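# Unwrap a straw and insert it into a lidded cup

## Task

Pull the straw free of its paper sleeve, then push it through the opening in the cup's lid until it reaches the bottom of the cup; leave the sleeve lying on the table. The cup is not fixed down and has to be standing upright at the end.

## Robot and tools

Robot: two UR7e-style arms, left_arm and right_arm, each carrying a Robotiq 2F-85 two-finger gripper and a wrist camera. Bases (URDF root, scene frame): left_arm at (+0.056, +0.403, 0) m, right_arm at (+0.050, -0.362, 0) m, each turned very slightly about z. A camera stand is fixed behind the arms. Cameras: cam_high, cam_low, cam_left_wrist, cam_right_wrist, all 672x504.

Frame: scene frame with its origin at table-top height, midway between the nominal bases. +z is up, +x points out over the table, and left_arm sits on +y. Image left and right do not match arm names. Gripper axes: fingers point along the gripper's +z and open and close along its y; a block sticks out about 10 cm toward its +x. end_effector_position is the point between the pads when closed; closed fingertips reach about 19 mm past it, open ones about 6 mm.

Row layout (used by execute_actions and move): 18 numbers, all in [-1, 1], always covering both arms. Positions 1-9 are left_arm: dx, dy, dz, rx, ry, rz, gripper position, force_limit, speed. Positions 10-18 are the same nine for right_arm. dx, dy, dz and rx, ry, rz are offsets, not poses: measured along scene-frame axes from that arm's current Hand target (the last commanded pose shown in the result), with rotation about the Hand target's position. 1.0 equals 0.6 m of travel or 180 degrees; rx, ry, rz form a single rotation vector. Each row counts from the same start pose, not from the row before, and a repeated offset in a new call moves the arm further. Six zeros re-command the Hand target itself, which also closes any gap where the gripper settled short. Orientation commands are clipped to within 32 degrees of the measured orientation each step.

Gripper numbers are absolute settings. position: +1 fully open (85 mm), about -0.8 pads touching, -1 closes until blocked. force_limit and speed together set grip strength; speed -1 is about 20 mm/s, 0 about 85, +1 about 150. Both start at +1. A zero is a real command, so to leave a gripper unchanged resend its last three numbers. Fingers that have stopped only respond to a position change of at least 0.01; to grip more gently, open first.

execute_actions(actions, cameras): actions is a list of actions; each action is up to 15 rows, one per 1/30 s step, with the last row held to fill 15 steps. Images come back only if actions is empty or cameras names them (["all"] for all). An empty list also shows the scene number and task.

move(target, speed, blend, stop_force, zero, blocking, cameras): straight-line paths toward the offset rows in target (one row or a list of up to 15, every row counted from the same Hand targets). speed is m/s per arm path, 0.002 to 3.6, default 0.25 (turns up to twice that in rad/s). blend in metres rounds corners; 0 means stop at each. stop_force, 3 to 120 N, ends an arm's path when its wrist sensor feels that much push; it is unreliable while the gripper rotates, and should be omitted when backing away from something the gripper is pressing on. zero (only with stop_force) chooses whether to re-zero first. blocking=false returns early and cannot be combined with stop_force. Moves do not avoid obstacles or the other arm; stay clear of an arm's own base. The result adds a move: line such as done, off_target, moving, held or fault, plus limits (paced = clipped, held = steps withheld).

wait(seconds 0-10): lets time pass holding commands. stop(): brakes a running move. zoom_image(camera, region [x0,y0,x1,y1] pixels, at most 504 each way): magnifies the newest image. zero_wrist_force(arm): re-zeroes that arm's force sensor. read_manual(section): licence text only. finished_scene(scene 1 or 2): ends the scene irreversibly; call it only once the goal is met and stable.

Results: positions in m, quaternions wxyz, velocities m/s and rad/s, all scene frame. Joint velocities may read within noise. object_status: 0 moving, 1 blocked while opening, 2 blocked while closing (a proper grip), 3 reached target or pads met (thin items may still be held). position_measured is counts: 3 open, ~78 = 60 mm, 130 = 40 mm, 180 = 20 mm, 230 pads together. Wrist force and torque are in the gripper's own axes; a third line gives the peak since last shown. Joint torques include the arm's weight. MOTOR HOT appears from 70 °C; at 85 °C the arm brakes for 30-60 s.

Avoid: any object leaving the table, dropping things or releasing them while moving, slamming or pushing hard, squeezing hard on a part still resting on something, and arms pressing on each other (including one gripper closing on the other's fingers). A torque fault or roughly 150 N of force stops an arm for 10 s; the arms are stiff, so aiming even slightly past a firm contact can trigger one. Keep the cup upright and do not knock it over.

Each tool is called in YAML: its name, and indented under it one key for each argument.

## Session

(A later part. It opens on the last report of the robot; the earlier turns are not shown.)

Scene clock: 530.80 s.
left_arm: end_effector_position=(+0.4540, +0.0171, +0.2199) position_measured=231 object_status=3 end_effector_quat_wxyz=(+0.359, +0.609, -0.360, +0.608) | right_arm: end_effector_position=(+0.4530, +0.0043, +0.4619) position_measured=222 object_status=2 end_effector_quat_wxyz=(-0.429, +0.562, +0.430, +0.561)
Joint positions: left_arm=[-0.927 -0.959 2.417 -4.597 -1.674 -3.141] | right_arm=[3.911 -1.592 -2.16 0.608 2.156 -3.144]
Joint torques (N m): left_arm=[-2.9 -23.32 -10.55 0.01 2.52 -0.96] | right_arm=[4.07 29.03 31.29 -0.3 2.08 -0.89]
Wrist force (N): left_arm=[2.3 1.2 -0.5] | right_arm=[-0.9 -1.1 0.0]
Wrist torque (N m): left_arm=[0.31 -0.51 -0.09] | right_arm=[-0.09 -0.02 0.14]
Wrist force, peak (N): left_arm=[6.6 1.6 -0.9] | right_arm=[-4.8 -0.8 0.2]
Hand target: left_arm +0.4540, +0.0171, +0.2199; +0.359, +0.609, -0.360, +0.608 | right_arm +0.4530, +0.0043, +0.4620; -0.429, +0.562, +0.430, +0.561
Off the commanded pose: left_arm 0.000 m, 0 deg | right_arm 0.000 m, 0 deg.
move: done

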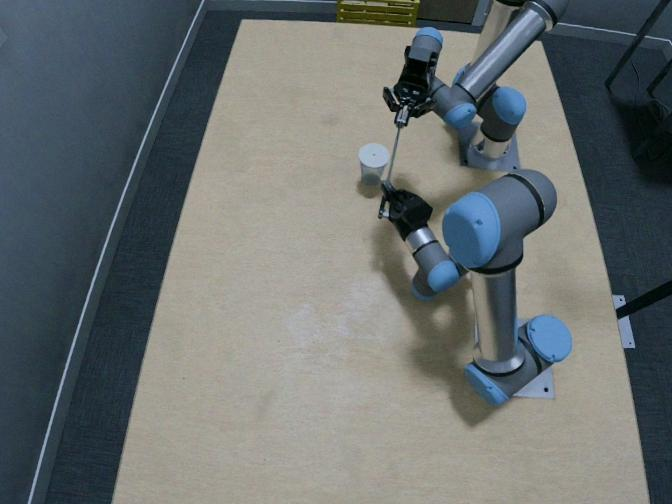

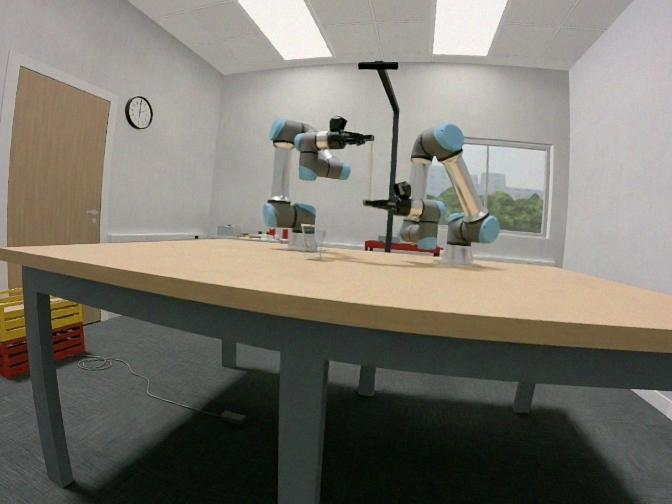

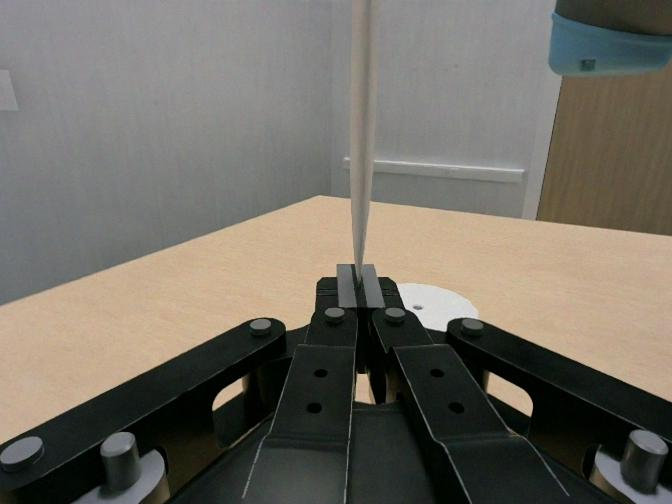

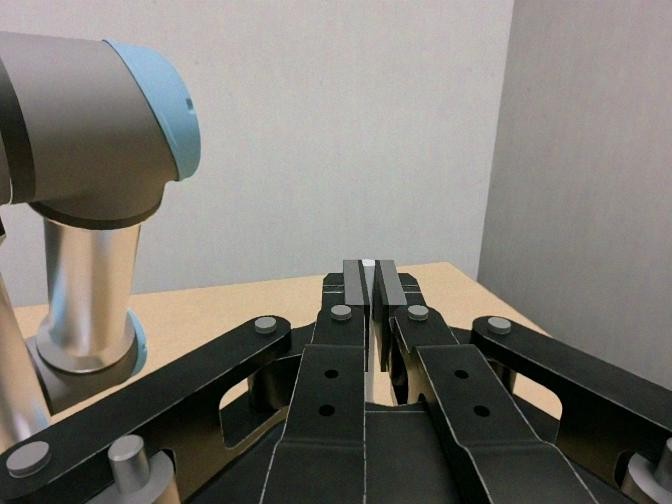

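move:
  target: [0,0,0,0,0,0,-1,1,-1,0,0,0.33,0,0,0,-1,1,-1]
  speed: 0.06
  cameras: ["all"]

zoom_image:
  camera: "cam_low"
  region: [340, 50, 420, 220]

Scene clock: 539.97 s.
left_arm: end_effector_position=(+0.4540, +0.0171, +0.2199) position_measured=231 object_status=3 end_effector_quat_wxyz=(+0.359, +0.609, -0.360, +0.608) | right_arm: end_effector_position=(+0.4530, +0.0043, +0.6599) position_measured=222 object_status=2 end_effector_quat_wxyz=(-0.429, +0.562, +0.430, +0.561)
Joint positions: left_arm=[-0.927 -0.959 2.417 -4.597 -1.674 -3.141] | right_arm=[3.911 -1.426 -1.773 0.055 2.156 -3.144]
Joint torques (N m): left_arm=[-5.89 -25.37 5.06 -0.17 2.35 -1.05] | right_arm=[5.77 22.12 34.71 -0.33 0.19 -0.76]
Wrist force (N): left_arm=[1.1 1.0 -0.7] | right_arm=[0.6 -1.0 -0.4]
Wrist torque (N m): left_arm=[0.28 -0.46 -0.10] | right_arm=[-0.07 -0.12 0.14]
Wrist force, peak (N): left_arm=[2.5 1.1 -0.3] | right_arm=[-1.3 -1.3 -0.1]
Hand target: left_arm +0.4540, +0.0171, +0.2199; +0.359, +0.609, -0.360, +0.608 | right_arm +0.4530, +0.0043, +0.6600; -0.429, +0.562, +0.430, +0.561
Off the commanded pose: left_arm 0.000 m, 0 deg | right_arm 0.000 m, 0 deg.
move: done

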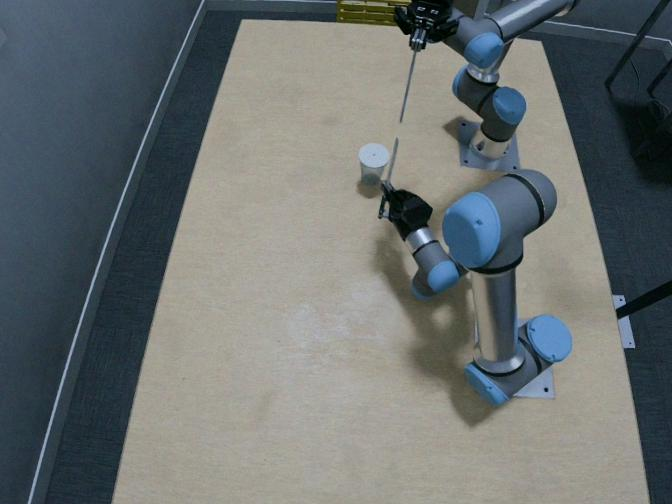

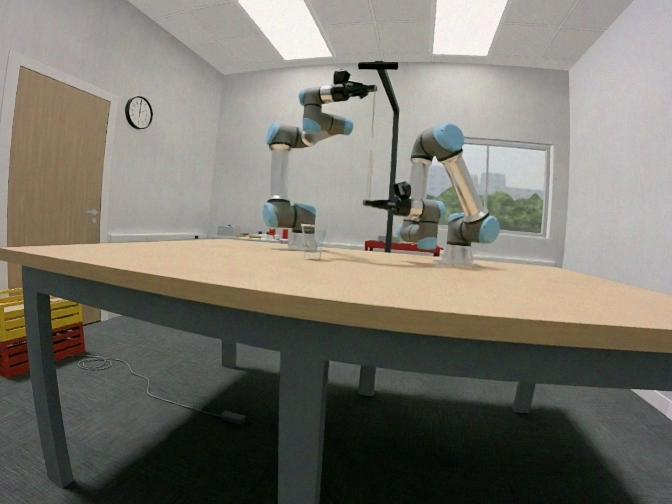

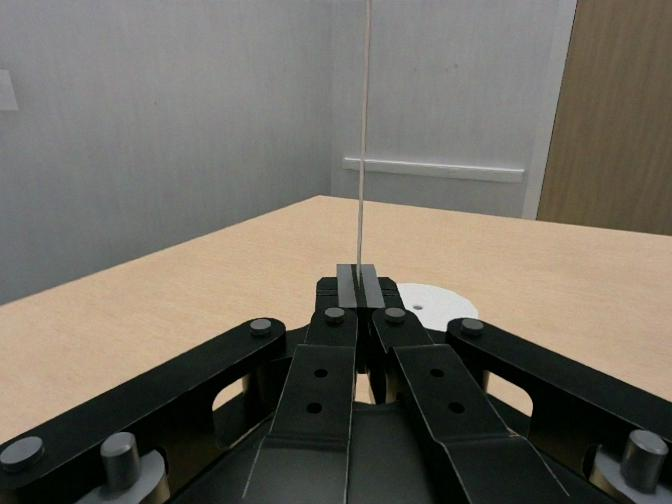

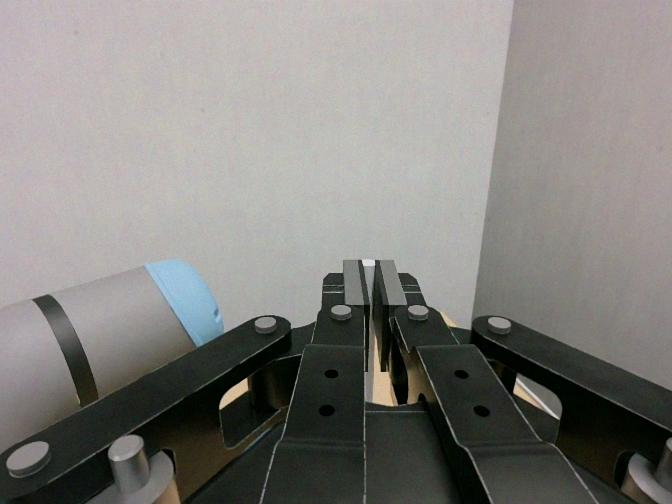

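Scaled by 2.965 from the camera's 672x504 image, which has a finer 960x720 frame.

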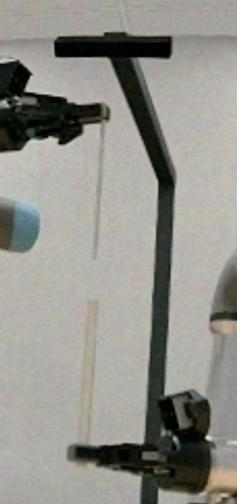

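move:
  target:
    - [-0.007,0.305,0.067,0,0,0,-1,1,-1,0,0,0,0,0,0,-1,1,-1]
    - [-0.007,0.388,0.10,0.4375,0.241,0,-1,1,-1,0.0525,-0.29,0,0,0,0,-1,1,-1]
    - [-0.007,0.388,-0.2915,0.4375,0.241,0,-1,1,-1,0.0525,-0.29,-0.40,0,0,0,-1,1,-1]
  blend: 0.04
  speed: 0.3
  cameras: ["all"]

Scene clock: 558.23 s.
left_arm: end_effector_position=(+0.4498, +0.2499, +0.0450) position_measured=231 object_status=3 end_effector_quat_wxyz=(+0.000, +0.861, -0.509, +0.000) | right_arm: end_effector_position=(+0.4845, -0.1697, +0.4200) position_measured=222 object_status=2 end_effector_quat_wxyz=(-0.429, +0.562, +0.431, +0.561)
Joint positions: left_arm=[-0.655 -1.498 2.308 -2.381 -1.571 -2.766] | right_arm=[3.405 -1.703 -2.174 0.731 2.662 -3.147]
Joint torques (N m): left_arm=[6.82 -14.03 -9.17 -5.21 -2.2 1.28] | right_arm=[-6.92 14.9 28.69 4.28 -0.58 1.06]
Wrist force (N): left_arm=[-0.6 -0.4 -0.4] | right_arm=[0.4 -1.1 -0.1]
Wrist torque (N m): left_arm=[-0.04 0.12 0.01] | right_arm=[-0.09 -0.10 -0.08]
Wrist force, peak (N): left_arm=[0.2 -1.3 -2.0] | right_arm=[1.9 -1.3 -0.7]
Hand target: left_arm +0.4498, +0.2499, +0.0450; +0.000, +0.861, -0.509, +0.000 | right_arm +0.4845, -0.1697, +0.4200; -0.429, +0.562, +0.430, +0.561
Off the commanded pose: left_arm 0.000 m, 0 deg | right_arm 0.000 m, 0 deg.
move: done

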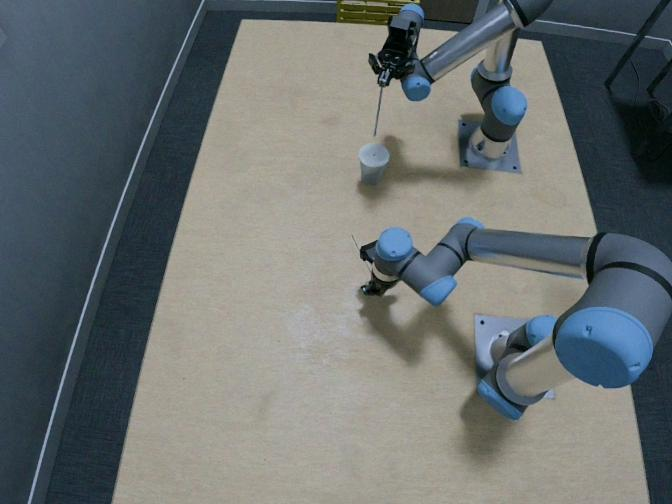

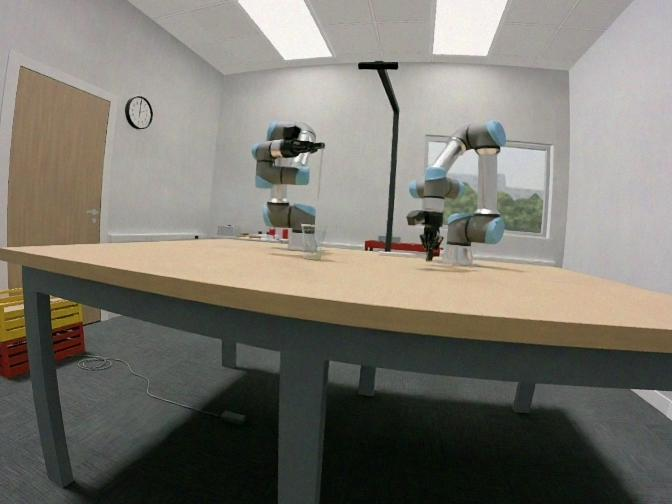

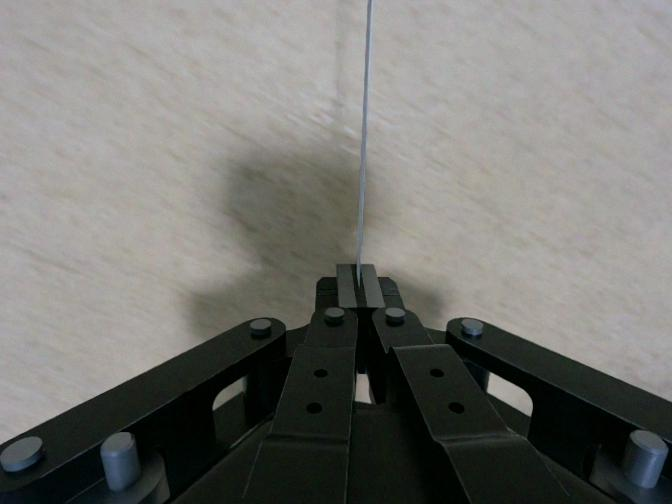

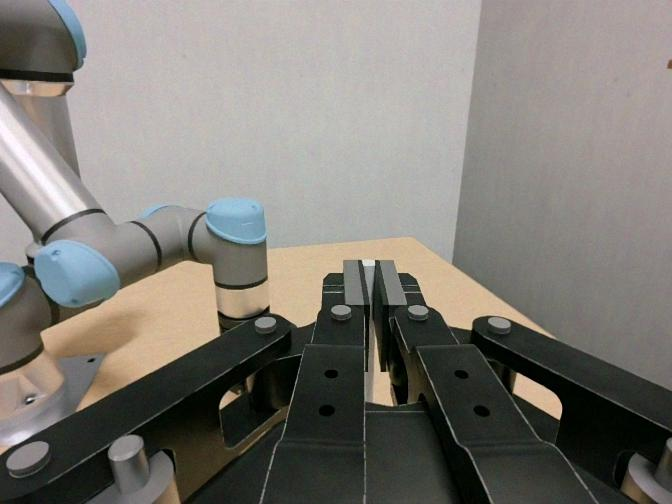

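move:
  target:
    - [0,0,-0.035,0,0,0,-1,1,-1,0,0,0,0,0,0,-1,1,-1]
    - [0,0,-0.035,0,0,0,-0.5,1,-1,0,0,0,0,0,0,-1,1,-1]
    - [0,0,0.133,0,0,0,-0.5,1,-1,0,0,0,0,0,0,-1,1,-1]
    - [-0.033,-0.15,0.358,0,0,0,-0.5,1,-1,0,0,0,0,0,0,-1,1,-1]
    - [-0.083,-0.25,0.425,-0.438,-0.241,0,-0.5,1,-1,0,0,0,0,0,0,-1,1,-1]
  blend: [0,0,0.03,0.03,0]
  speed: [0.06,0.1,0.15,0.4,0.4]
  cameras: ["all"]

zoom_image:
  camera: "cam_left_wrist"
  region: [280, 0, 480, 280]

zoom_image:
  camera: "cam_high"
  region: [330, 80, 430, 220]

Scene clock: 577.30 s.
left_arm: end_effector_position=(+0.4000, +0.0999, +0.3000) position_measured=192 object_status=3 end_effector_quat_wxyz=(+0.360, +0.609, -0.360, +0.608) | right_arm: end_effector_position=(+0.4845, -0.1697, +0.4200) position_measured=222 object_status=2 end_effector_quat_wxyz=(-0.429, +0.562, +0.430, +0.561)
Joint positions: left_arm=[-0.911 -1.365 2.666 -4.441 -1.69 -3.141] | right_arm=[3.405 -1.703 -2.174 0.731 2.662 -3.146]
Joint torques (N m): left_arm=[5.13 -9.65 -18.01 -4.21 -2.13 -1.64] | right_arm=[-5.28 15.53 28.23 4.12 -1.62 1.16]
Wrist force (N): left_arm=[1.2 0.7 -1.2] | right_arm=[0.3 -1.3 -0.1]
Wrist torque (N m): left_arm=[0.25 -0.47 -0.09] | right_arm=[-0.12 -0.09 -0.07]
Wrist force, peak (N): left_arm=[-1.8 -2.4 0.6] | right_arm=[0.5 -1.5 -0.3]
Hand target: left_arm +0.4000, +0.0999, +0.3000; +0.360, +0.609, -0.360, +0.608 | right_arm +0.4845, -0.1697, +0.4200; -0.429, +0.562, +0.430, +0.561
Off the commanded pose: left_arm 0.000 m, 0 deg | right_arm 0.000 m, 0 deg.
move: done

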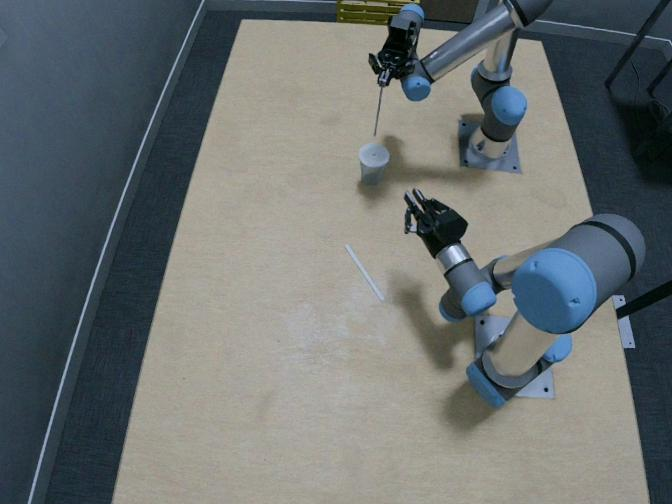

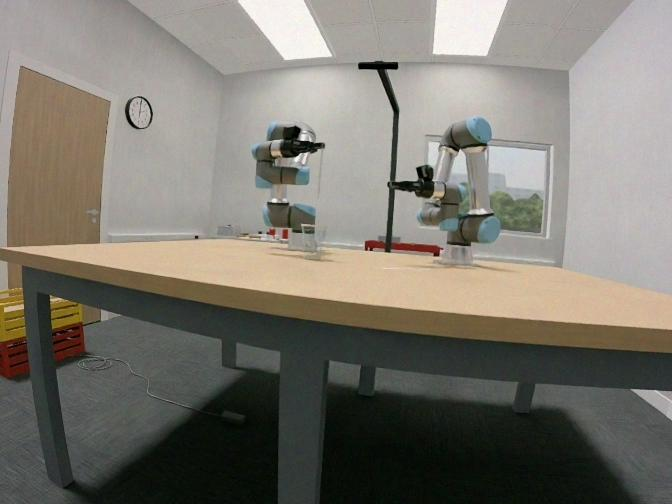

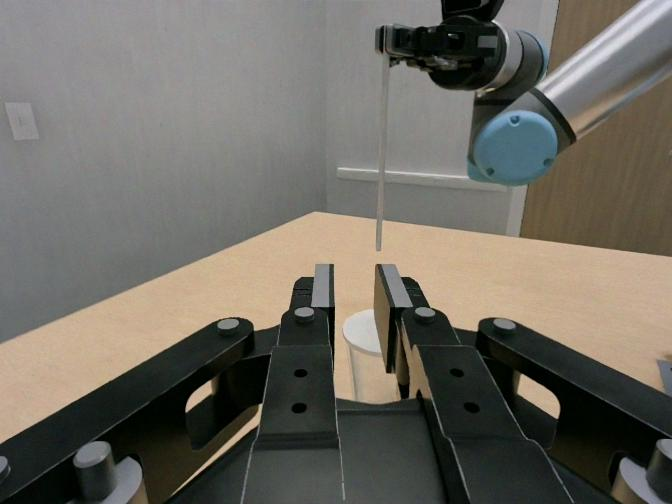

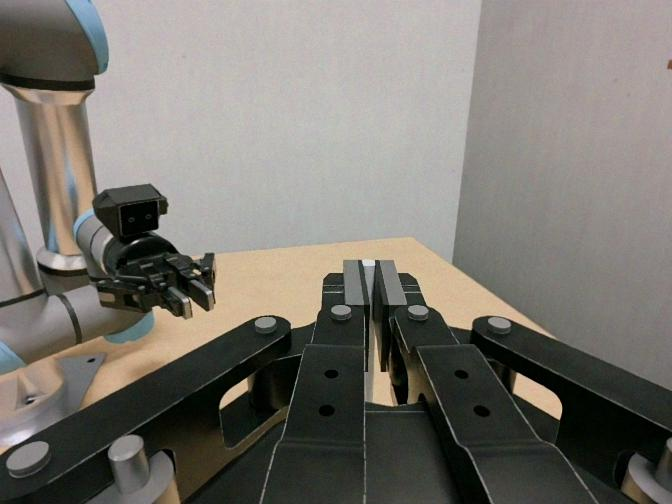

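Scaled by 1.800 from the camera's 672x504 image, which has a finer 960x720 frame.

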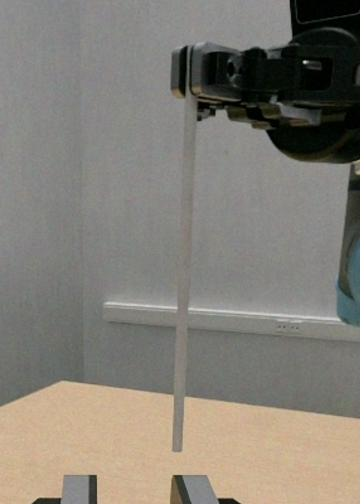

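Scaled by 3.600 from the camera's 672x504 image, which has a finer 960x720 frame.

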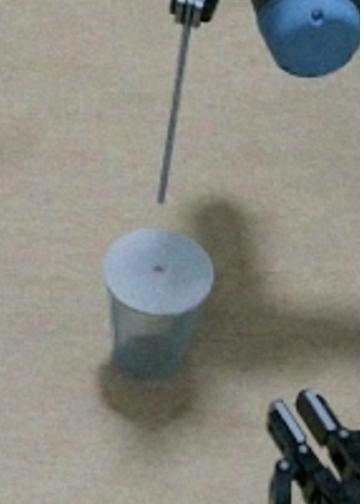

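move:
  target: [0,0,-0.1417,0,0,0,-0.5,1,-1,0,0,-0.0833,0,0,0,-1,1,-1]
  speed: 0.2
  cameras: ["cam_high","cam_left_wrist"]

zoom_image:
  camera: "cam_left_wrist"
  region: [320, 140, 440, 260]

zoom_image:
  camera: "cam_high"
  region: [340, 90, 420, 200]

Scene clock: 597.70 s.
left_arm: end_effector_position=(+0.4000, +0.0999, +0.2150) position_measured=192 object_status=3 end_effector_quat_wxyz=(+0.360, +0.609, -0.360, +0.608) | right_arm: end_effector_position=(+0.4845, -0.1697, +0.3700) position_measured=222 object_status=2 end_effector_quat_wxyz=(-0.429, +0.562, +0.430, +0.561)
Joint positions: left_arm=[-0.911 -0.928 2.661 -4.873 -1.69 -3.141] | right_arm=[3.405 -1.809 -2.223 0.886 2.662 -3.146]
Joint torques (N m): left_arm=[-7.38 -17.78 -8.67 -4.47 2.28 -1.57] | right_arm=[4.59 16.56 4 4.45 2.2 1.06]
Wrist force (N): left_arm=[0.8 0.8 -0.7] | right_arm=[0.2 -1.2 -0.1]
Wrist torque (N m): left_arm=[0.26 -0.42 -0.08] | right_arm=[-0.11 -0.06 -0.07]
Wrist force, peak (N): left_arm=[2.5 0.5 -0.8] | right_arm=[1.7 -1.0 -0.3]
Hand target: left_arm +0.4000, +0.0999, +0.2150; +0.360, +0.609, -0.360, +0.608 | right_arm +0.4845, -0.1697, +0.3700; -0.429, +0.562, +0.430, +0.561
Off the commanded pose: left_arm 0.000 m, 0 deg | right_arm 0.000 m, 0 deg.
move: done
Images, in order (width x height): cam_high 672x504, cam_left_wrist 672x504.

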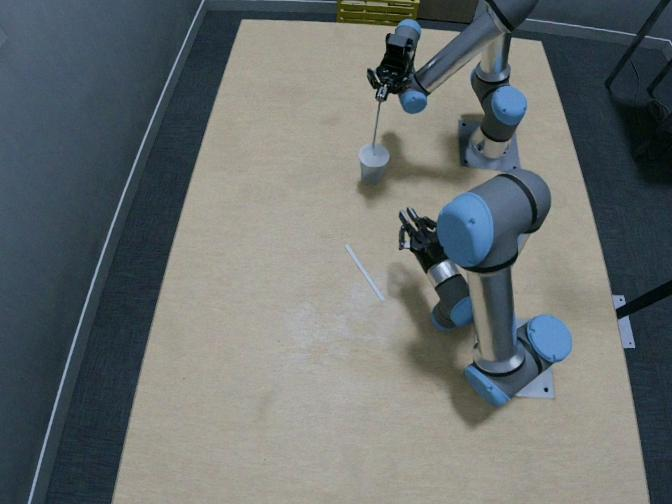

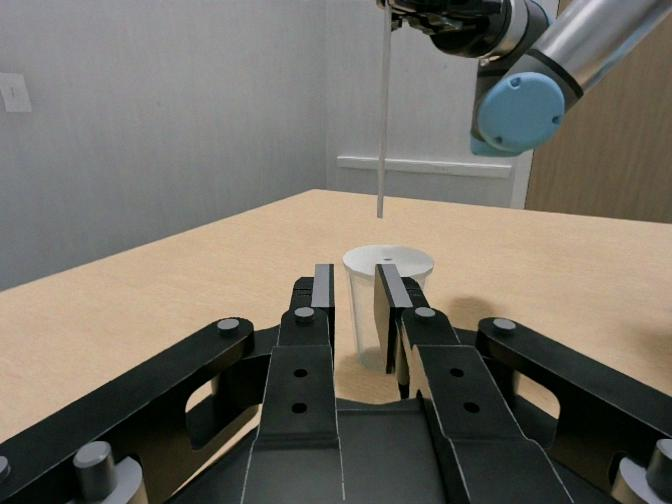

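Scaled by 4.200 from the camera's 672x504 image, which has a finer 960x720 frame.

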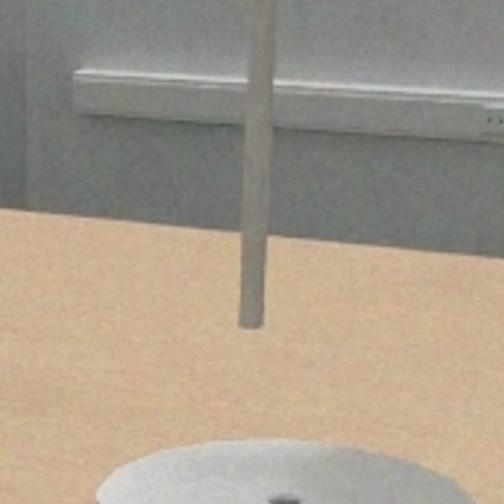

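Scaled by 4.582 from the camera's 672x504 image, which has a finer 960x720 frame.

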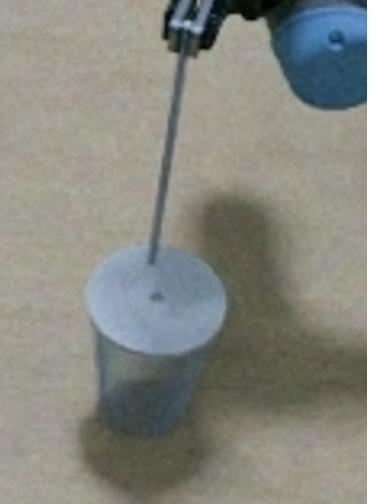

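move:
  target: [0,0,0,0,0,0,-0.5,1,-1,-0.0125,-0.0063,-0.038,0,0,0,-1,1,-1]
  speed: 0.1
  cameras: ["cam_high","cam_left_wrist"]

zoom_image:
  camera: "cam_left_wrist"
  region: [330, 190, 440, 270]

zoom_image:
  camera: "cam_high"
  region: [345, 120, 405, 190]

Scene clock: 621.93 s.
left_arm: end_effector_position=(+0.4000, +0.0999, +0.2150) position_measured=192 object_status=3 end_effector_quat_wxyz=(+0.360, +0.609, -0.360, +0.608) | right_arm: end_effector_position=(+0.4770, -0.1734, +0.3473) position_measured=222 object_status=2 end_effector_quat_wxyz=(-0.429, +0.562, +0.430, +0.561)
Joint positions: left_arm=[-0.911 -0.928 2.661 -4.874 -1.69 -3.141] | right_arm=[3.399 -1.85 -2.259 0.964 2.668 -3.147]
Joint torques (N m): left_arm=[-8.53 -19.15 -7.12 -4.38 2.31 -1.17] | right_arm=[-8.58 17.66 3.13 4.26 2.73 0.44]
Wrist force (N): left_arm=[0.8 0.9 -0.9] | right_arm=[0.2 -1.0 -0.2]
Wrist torque (N m): left_arm=[0.29 -0.42 -0.08] | right_arm=[-0.07 -0.08 -0.07]
Wrist force, peak (N): left_arm=[1.0 1.0 -1.1] | right_arm=[0.4 -1.4 -0.4]
Hand target: left_arm +0.4000, +0.0999, +0.2150; +0.360, +0.609, -0.360, +0.608 | right_arm +0.4770, -0.1734, +0.3472; -0.429, +0.562, +0.430, +0.561
Off the commanded pose: left_arm 0.000 m, 0 deg | right_arm 0.000 m, 0 deg.
move: done
Images, in order (width x height): cam_high 672x504, cam_left_wrist 672x504.

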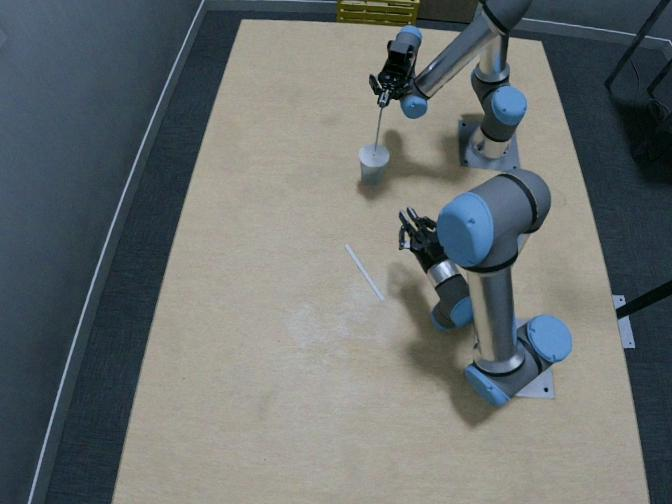

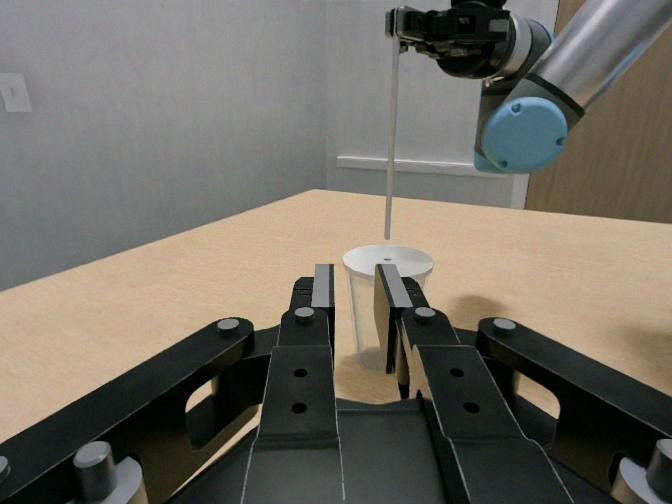

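Scaled by 4.582 from the camera's 672x504 image, which has a finer 960x720 frame.

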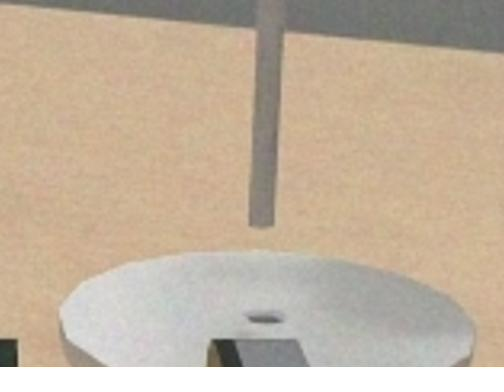

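Scaled by 7.200 from the camera's 672x504 image, which has a finer 960x720 frame.

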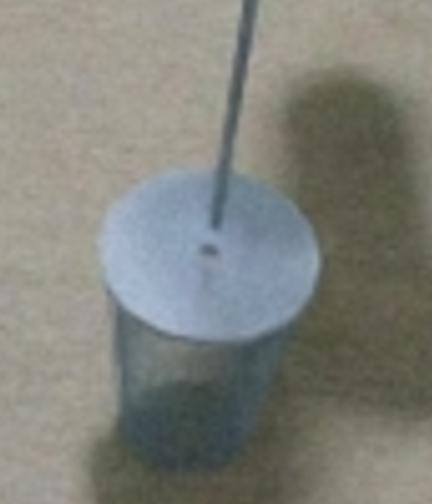

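move:
  target: [0.232,-0.018,0,0,0,-0.222,-0.5,1,-1,0,0,0,0,0,0,-1,1,-1]
  speed: 0.3
  cameras: ["cam_left_wrist"]

zoom_image:
  camera: "cam_left_wrist"
  region: [280, 190, 390, 270]

Scene clock: 655.27 s.
left_arm: end_effector_position=(+0.4962, +0.0989, +0.2149) position_measured=192 object_status=3 end_effector_quat_wxyz=(+0.483, +0.518, -0.480, +0.518) | right_arm: end_effector_position=(+0.4770, -0.1734, +0.3472) position_measured=222 object_status=2 end_effector_quat_wxyz=(-0.429, +0.562, +0.430, +0.561)
Joint positions: left_arm=[-0.396 -0.863 2.105 -4.39 -2.635 -3.152] | right_arm=[3.399 -1.85 -2.259 0.964 2.668 -3.146]
Joint torques (N m): left_arm=[-7.92 -50.94 2.79 -3.06 2.27 -1.16] | right_arm=[-8.74 17.54 5.47 4.22 2.86 0.88]
Wrist force (N): left_arm=[1.0 0.9 -0.5] | right_arm=[0.6 -1.0 0.1]
Wrist torque (N m): left_arm=[0.36 -0.45 -0.07] | right_arm=[-0.06 -0.13 -0.08]
Wrist force, peak (N): left_arm=[0.5 5.9 -1.1] | right_arm=[0.4 -1.5 0.0]
Hand target: left_arm +0.4962, +0.0989, +0.2149; +0.483, +0.518, -0.479, +0.518 (not the last commanded pose) | right_arm +0.4770, -0.1734, +0.3472; -0.429, +0.562, +0.430, +0.561
Off the commanded pose: left_arm 0.044 m, 15 deg | right_arm 0.000 m, 0 deg.
move: held (left_arm; a check stopped the path); limits=held
pose unreachable (left arm): on one or more control steps of this call, first in action 0 (counted from 0), this arm could not follow its commanded pose, so it was not sent that pose on those steps. It may still have moved: this result reports where it is.
cause: moving toward the commanded pose would bring two parts of the arm too close to each other (its gripper and another part of the arm, with joints 4 (wrist 1) to 6 (wrist 3) between them, 11 mm apart when it was first held).
Images, in order (width x height): cam_left_wrist 672x504.

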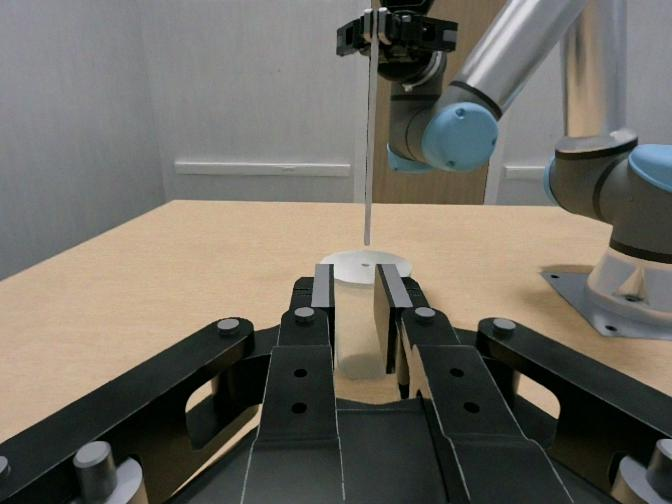

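Scaled by 4.582 from the camera's 672x504 image, which has a finer 960x720 frame.

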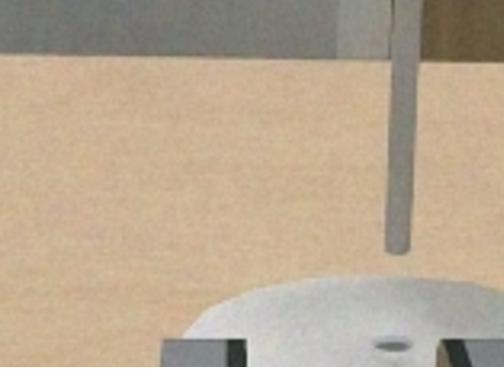

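move:
  target: [0,0,0,0,0,0,-0.5,1,-1,0.0005,-0.0075,-0.022,0,0,0,-1,1,-1]
  speed: 0.1
  cameras: ["cam_high","cam_left_wrist"]

zoom_image:
  camera: "cam_left_wrist"
  region: [310, 210, 420, 280]

zoom_image:
  camera: "cam_high"
  region: [345, 120, 405, 190]

Scene clock: 665.43 s.
left_arm: end_effector_position=(+0.4962, +0.0989, +0.2149) position_measured=192 object_status=3 end_effector_quat_wxyz=(+0.483, +0.518, -0.479, +0.518) | right_arm: end_effector_position=(+0.4773, -0.1779, +0.3341) position_measured=222 object_status=2 end_effector_quat_wxyz=(-0.429, +0.562, +0.430, +0.561)
Joint positions: left_arm=[-0.396 -0.863 2.105 -4.391 -2.635 -3.152] | right_arm=[3.386 -1.886 -2.264 1.004 2.681 -3.147]
Joint torques (N m): left_arm=[-7.65 -49.23 1.86 -2.64 2.75 -1.06] | right_arm=[-8.3 17.22 1 4.65 2.61 0.68]
Wrist force (N): left_arm=[1.1 1.2 -0.6] | right_arm=[0.3 -1.1 -0.1]
Wrist torque (N m): left_arm=[0.40 -0.46 -0.07] | right_arm=[-0.08 -0.09 -0.07]
Wrist force, peak (N): left_arm=[1.1 1.3 -0.5] | right_arm=[0.5 -1.3 -0.4]
Hand target: left_arm +0.4962, +0.0989, +0.2149; +0.483, +0.518, -0.479, +0.518 | right_arm +0.4773, -0.1779, +0.3340; -0.429, +0.562, +0.430, +0.561
Off the commanded pose: left_arm 0.000 m, 0 deg | right_arm 0.000 m, 0 deg.
move: done
Images, in order (width x height): cam_high 672x504, cam_left_wrist 672x504.

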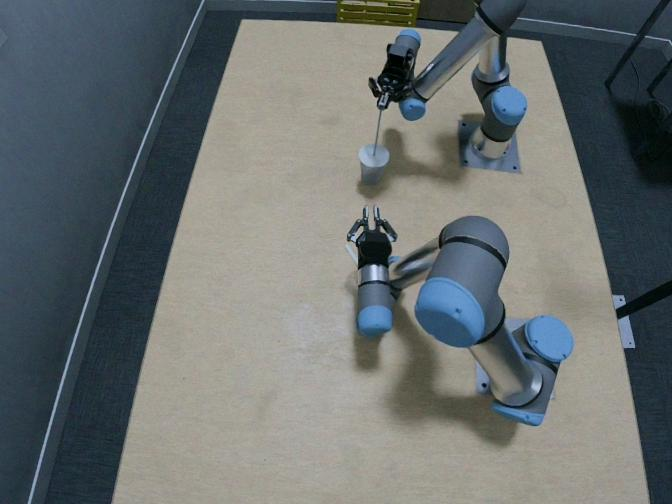

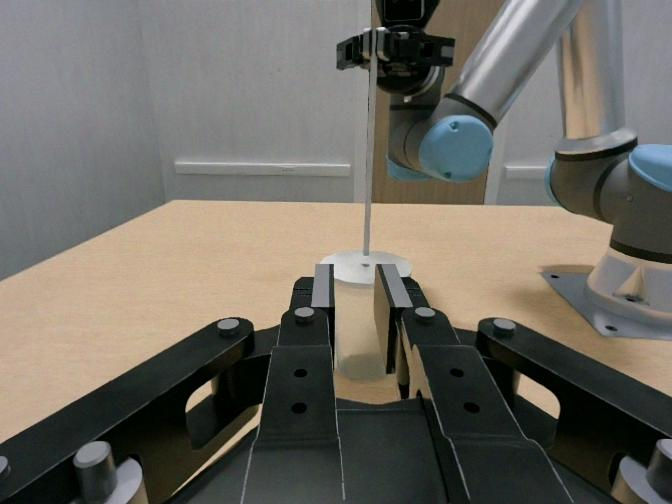

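Scaled by 4.582 from the camera's 672x504 image, which has a finer 960x720 frame.

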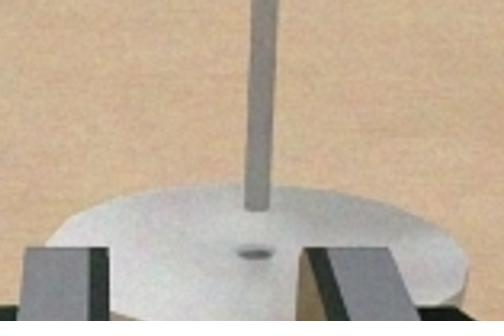

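Scaled by 7.200 from the camera's 672x504 image, which has a finer 960x720 frame.

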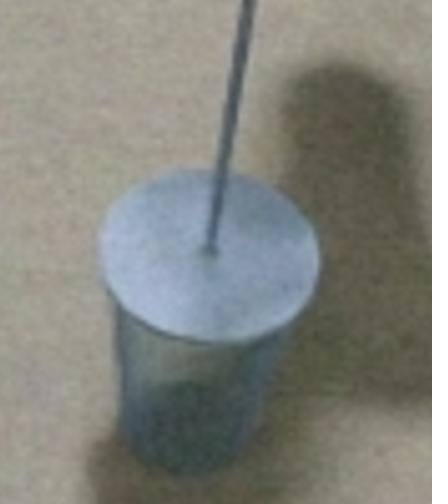

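move:
  target: [0,0,0,0,0,0,-0.5,1,-1,0,0,-0.05,0,0,0,-1,1,-1]
  speed: 0.02
  stop_force: 3
  cameras: ["cam_high","cam_left_wrist"]

zoom_image:
  camera: "cam_left_wrist"
  region: [310, 210, 420, 280]

zoom_image:
  camera: "cam_high"
  region: [345, 120, 405, 190]

Scene clock: 698.23 s.
left_arm: end_effector_position=(+0.4962, +0.0989, +0.2149) position_measured=192 object_status=3 end_effector_quat_wxyz=(+0.483, +0.518, -0.479, +0.518) | right_arm: end_effector_position=(+0.4773, -0.1779, +0.3040) position_measured=222 object_status=2 end_effector_quat_wxyz=(-0.429, +0.562, +0.430, +0.561)
Joint positions: left_arm=[-0.396 -0.863 2.105 -4.391 -2.635 -3.152] | right_arm=[3.386 -1.966 -2.278 1.098 2.681 -3.147]
Joint torques (N m): left_arm=[-7.05 -48.04 1.24 -2.94 2.53 -0.88] | right_arm=[-7.8 19.17 -0.42 4.29 1.91 0.63]
Wrist force (N): left_arm=[1.0 1.1 -0.3] | right_arm=[0.6 -1.1 -0.5]
Wrist torque (N m): left_arm=[0.40 -0.44 -0.07] | right_arm=[-0.08 -0.13 -0.08]
Wrist force, peak (N): left_arm=[1.5 1.1 -0.5] | right_arm=[0.5 -1.4 -0.2]
Hand target: left_arm +0.4962, +0.0989, +0.2149; +0.483, +0.518, -0.479, +0.518 | right_arm +0.4773, -0.1779, +0.3040; -0.429, +0.562, +0.430, +0.561
Off the commanded pose: left_arm 0.000 m, 0 deg | right_arm 0.000 m, 0 deg.
move: done
Images, in order (width x height): cam_high 672x504, cam_left_wrist 672x504.

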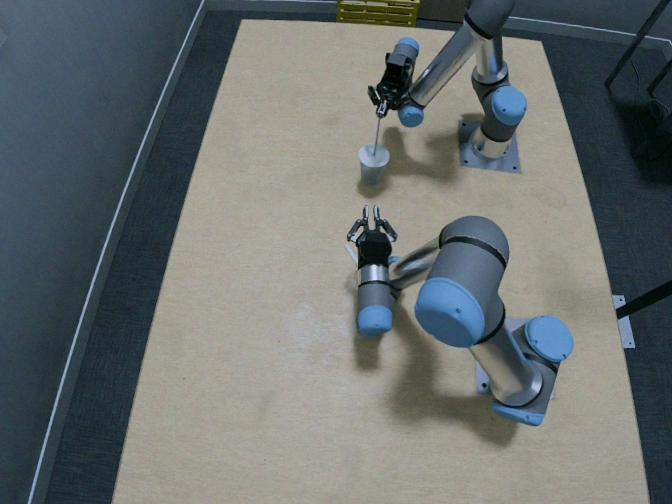

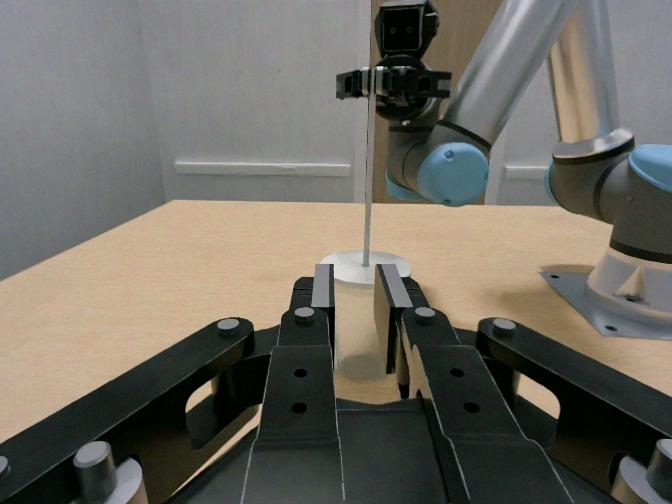

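Scaled by 4.582 from the camera's 672x504 image, which has a finer 960x720 frame.

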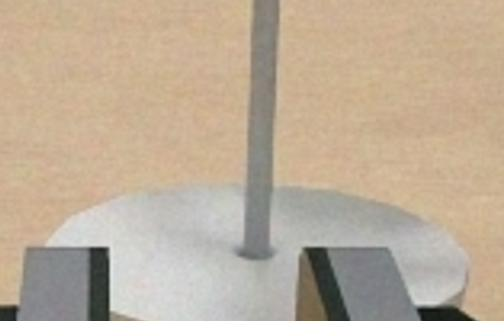

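Scaled by 7.200 from the camera's 672x504 image, which has a finer 960x720 frame.

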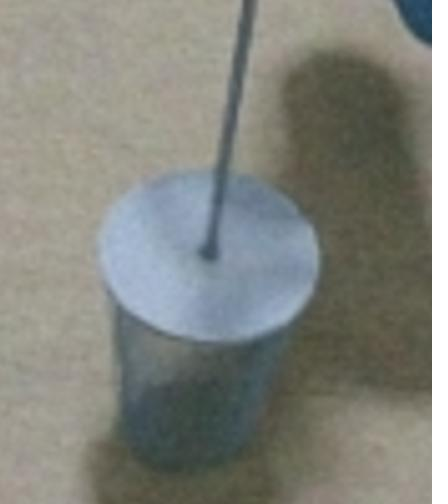

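move:
  target:
    - [0,0,0,0,0,0,-0.5,1,-1,0,0,-0.15,0,0,0,-1,1,-1]
    - [0,0,0,0,0,0,-0.5,1,-1,0,0,-0.22,0,0,0,-1,1,-1]
  speed: [0.06,0.02]
  stop_force: 4
  cameras: ["cam_high","cam_left_wrist"]

zoom_image:
  camera: "cam_left_wrist"
  region: [310, 200, 420, 400]

Scene clock: 707.87 s.
left_arm: end_effector_position=(+0.4962, +0.0989, +0.2149) position_measured=192 object_status=3 end_effector_quat_wxyz=(+0.483, +0.518, -0.479, +0.518) | right_arm: end_effector_position=(+0.4771, -0.1780, +0.2380) position_measured=222 object_status=2 end_effector_quat_wxyz=(-0.429, +0.562, +0.431, +0.561)
Joint positions: left_arm=[-0.396 -0.863 2.105 -4.391 -2.635 -3.152] | right_arm=[3.386 -2.156 -2.284 1.29 2.681 -3.15]
Joint torques (N m): left_arm=[-7.48 -45.74 2.81 -2.77 2.69 -1.23] | right_arm=[-6.16 38.08 -3.52 -1.23 0.59 -0.82]
Wrist force (N): left_arm=[0.8 1.0 -0.4] | right_arm=[-0.7 -0.1 -0.6]
Wrist torque (N m): left_arm=[0.38 -0.41 -0.07] | right_arm=[-0.07 -0.16 -0.15]
Wrist force, peak (N): left_arm=[1.1 1.4 -0.6] | right_arm=[2.3 -0.1 -0.7]
Hand target: left_arm +0.4962, +0.0989, +0.2149; +0.483, +0.518, -0.479, +0.518 | right_arm +0.4771, -0.1780, +0.2380; -0.429, +0.562, +0.431, +0.561 (not the last commanded pose)
Off the commanded pose: left_arm 0.000 m, 0 deg | right_arm 0.066 m, 0 deg.
move: held (right_arm; a check stopped the path); path passed 0 of 2 targets; limits=held
pose unreachable (right arm): on one or more control steps of this call, first in action 0 (counted from 0), this arm could not follow its commanded pose, so it was not sent that pose on those steps. It may still have moved: this result reports where it is.
cause: moving toward the commanded pose would bring two parts of the arm too close to each other (its gripper and another part of the arm, with joints 4 (wrist 1) to 6 (wrist 3) between them, 4 mm apart when it was first held).
Images, in order (width x height): cam_high 672x504, cam_left_wrist 672x504.

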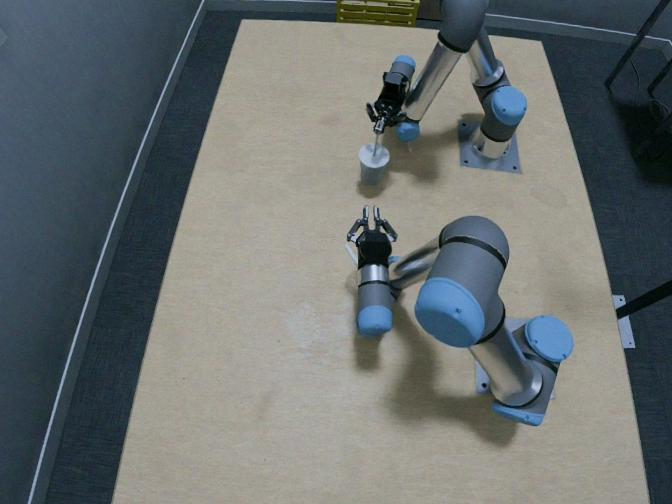

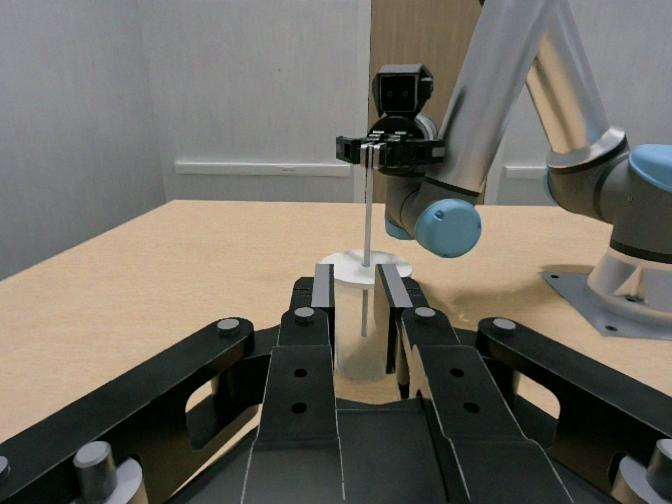

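Scaled by 2.520 from the camera's 672x504 image, which has a finer 960x720 frame.

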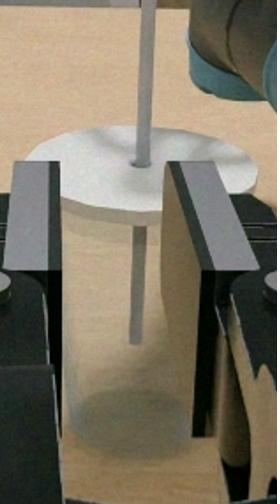

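move:
  target: [0,0,0,0,0,0,-0.5,1,-1,-0.0028,0.0013,0,0,0,-0.11,-1,1,-1]
  speed: 0.15

move:
  target: [0,0,0,0,0,0,-0.5,1,-1,0,0,-0.12,0,0,0,-1,1,-1]
  speed: 0.03
  stop_force: 4
  cameras: ["cam_high","cam_left_wrist"]

zoom_image:
  camera: "cam_left_wrist"
  region: [310, 200, 420, 400]

Scene clock: 722.23 s.
left_arm: end_effector_position=(+0.4962, +0.0989, +0.2149) position_measured=192 object_status=3 end_effector_quat_wxyz=(+0.483, +0.518, -0.479, +0.518) | right_arm: end_effector_position=(+0.4755, -0.1772, +0.2380) position_measured=222 object_status=2 end_effector_quat_wxyz=(-0.326, +0.628, +0.328, +0.626)
Joint positions: left_arm=[-0.396 -0.863 2.105 -4.391 -2.635 -3.152] | right_arm=[3.592 -2.097 -2.533 1.484 2.129 -3.145]
Joint torques (N m): left_arm=[-6.13 -44.93 2.62 -2.74 2.57 -1.11] | right_arm=[10.72 23.28 -7.96 5.58 -2.67 1.33]
Wrist force (N): left_arm=[1.1 1.0 -0.6] | right_arm=[0.3 -1.1 -0.4]
Wrist torque (N m): left_arm=[0.38 -0.47 -0.08] | right_arm=[-0.12 -0.13 -0.10]
Wrist force, peak (N): left_arm=[1.1 1.4 -0.5] | right_arm=[2.1 0.6 -0.4]
Hand target: left_arm +0.4962, +0.0989, +0.2149; +0.483, +0.518, -0.479, +0.518 | right_arm +0.4755, -0.1772, +0.2380; -0.326, +0.628, +0.328, +0.626
Off the commanded pose: left_arm 0.000 m, 0 deg | right_arm 0.000 m, 0 deg.
move: done

Scene clock: 724.67 s.
left_arm: end_effector_position=(+0.4962, +0.0989, +0.2149) position_measured=192 object_status=3 end_effector_quat_wxyz=(+0.483, +0.518, -0.479, +0.518) | right_arm: end_effector_position=(+0.4754, -0.1772, +0.2005) position_measured=222 object_status=2 end_effector_quat_wxyz=(-0.326, +0.628, +0.328, +0.626)
Joint positions: left_arm=[-0.396 -0.863 2.105 -4.391 -2.635 -3.152] | right_arm=[3.593 -2.249 -2.517 1.62 2.129 -3.145]
Joint torques (N m): left_arm=[-6.59 -43.23 1.97 -2.72 2.56 -1.32] | right_arm=[-1.33 35.4 -11.07 -0.43 2.03 0.48]
Wrist force (N): left_arm=[1.1 1.1 -0.6] | right_arm=[0.9 -0.5 -1.0]
Wrist torque (N m): left_arm=[0.40 -0.47 -0.07] | right_arm=[-0.07 -0.15 -0.11]
Wrist force, peak (N): left_arm=[1.0 1.4 -0.5] | right_arm=[11.3 0.6 -1.3]
Hand target: left_arm +0.4962, +0.0989, +0.2149; +0.483, +0.518, -0.479, +0.518 | right_arm +0.4754, -0.1772, +0.2005; -0.326, +0.628, +0.328, +0.626 (not the last commanded pose)
Off the commanded pose: left_arm 0.000 m, 0 deg | right_arm 0.035 m, 0 deg.
move: contact (right_arm)
Images, in order (width x height): cam_high 672x504, cam_left_wrist 672x504.

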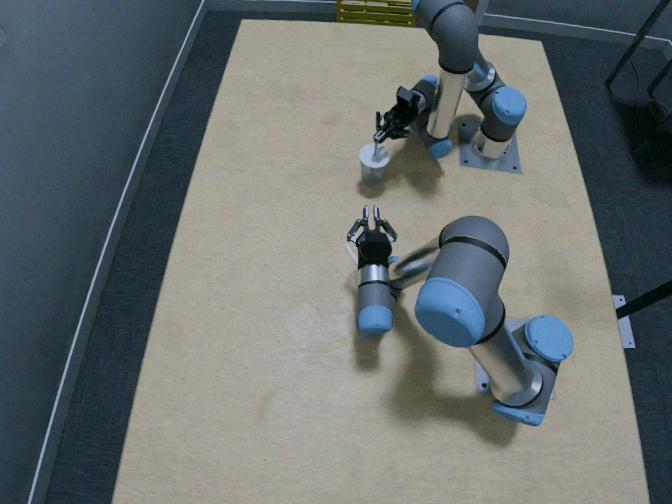

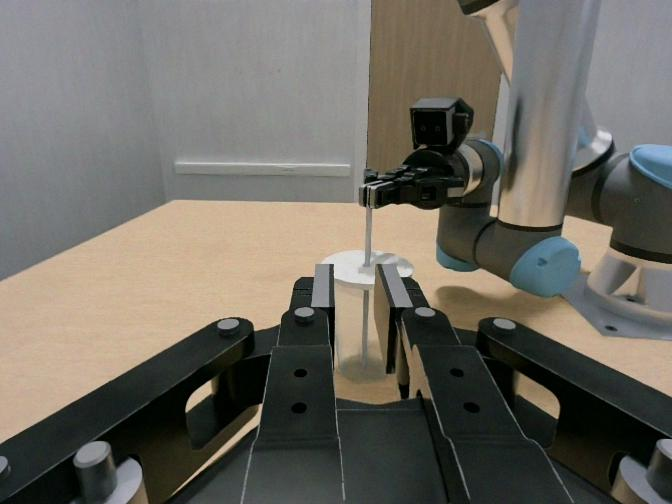

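Scaled by 2.520 from the camera's 672x504 image, which has a finer 960x720 frame.

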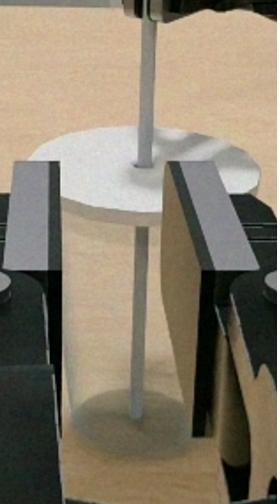

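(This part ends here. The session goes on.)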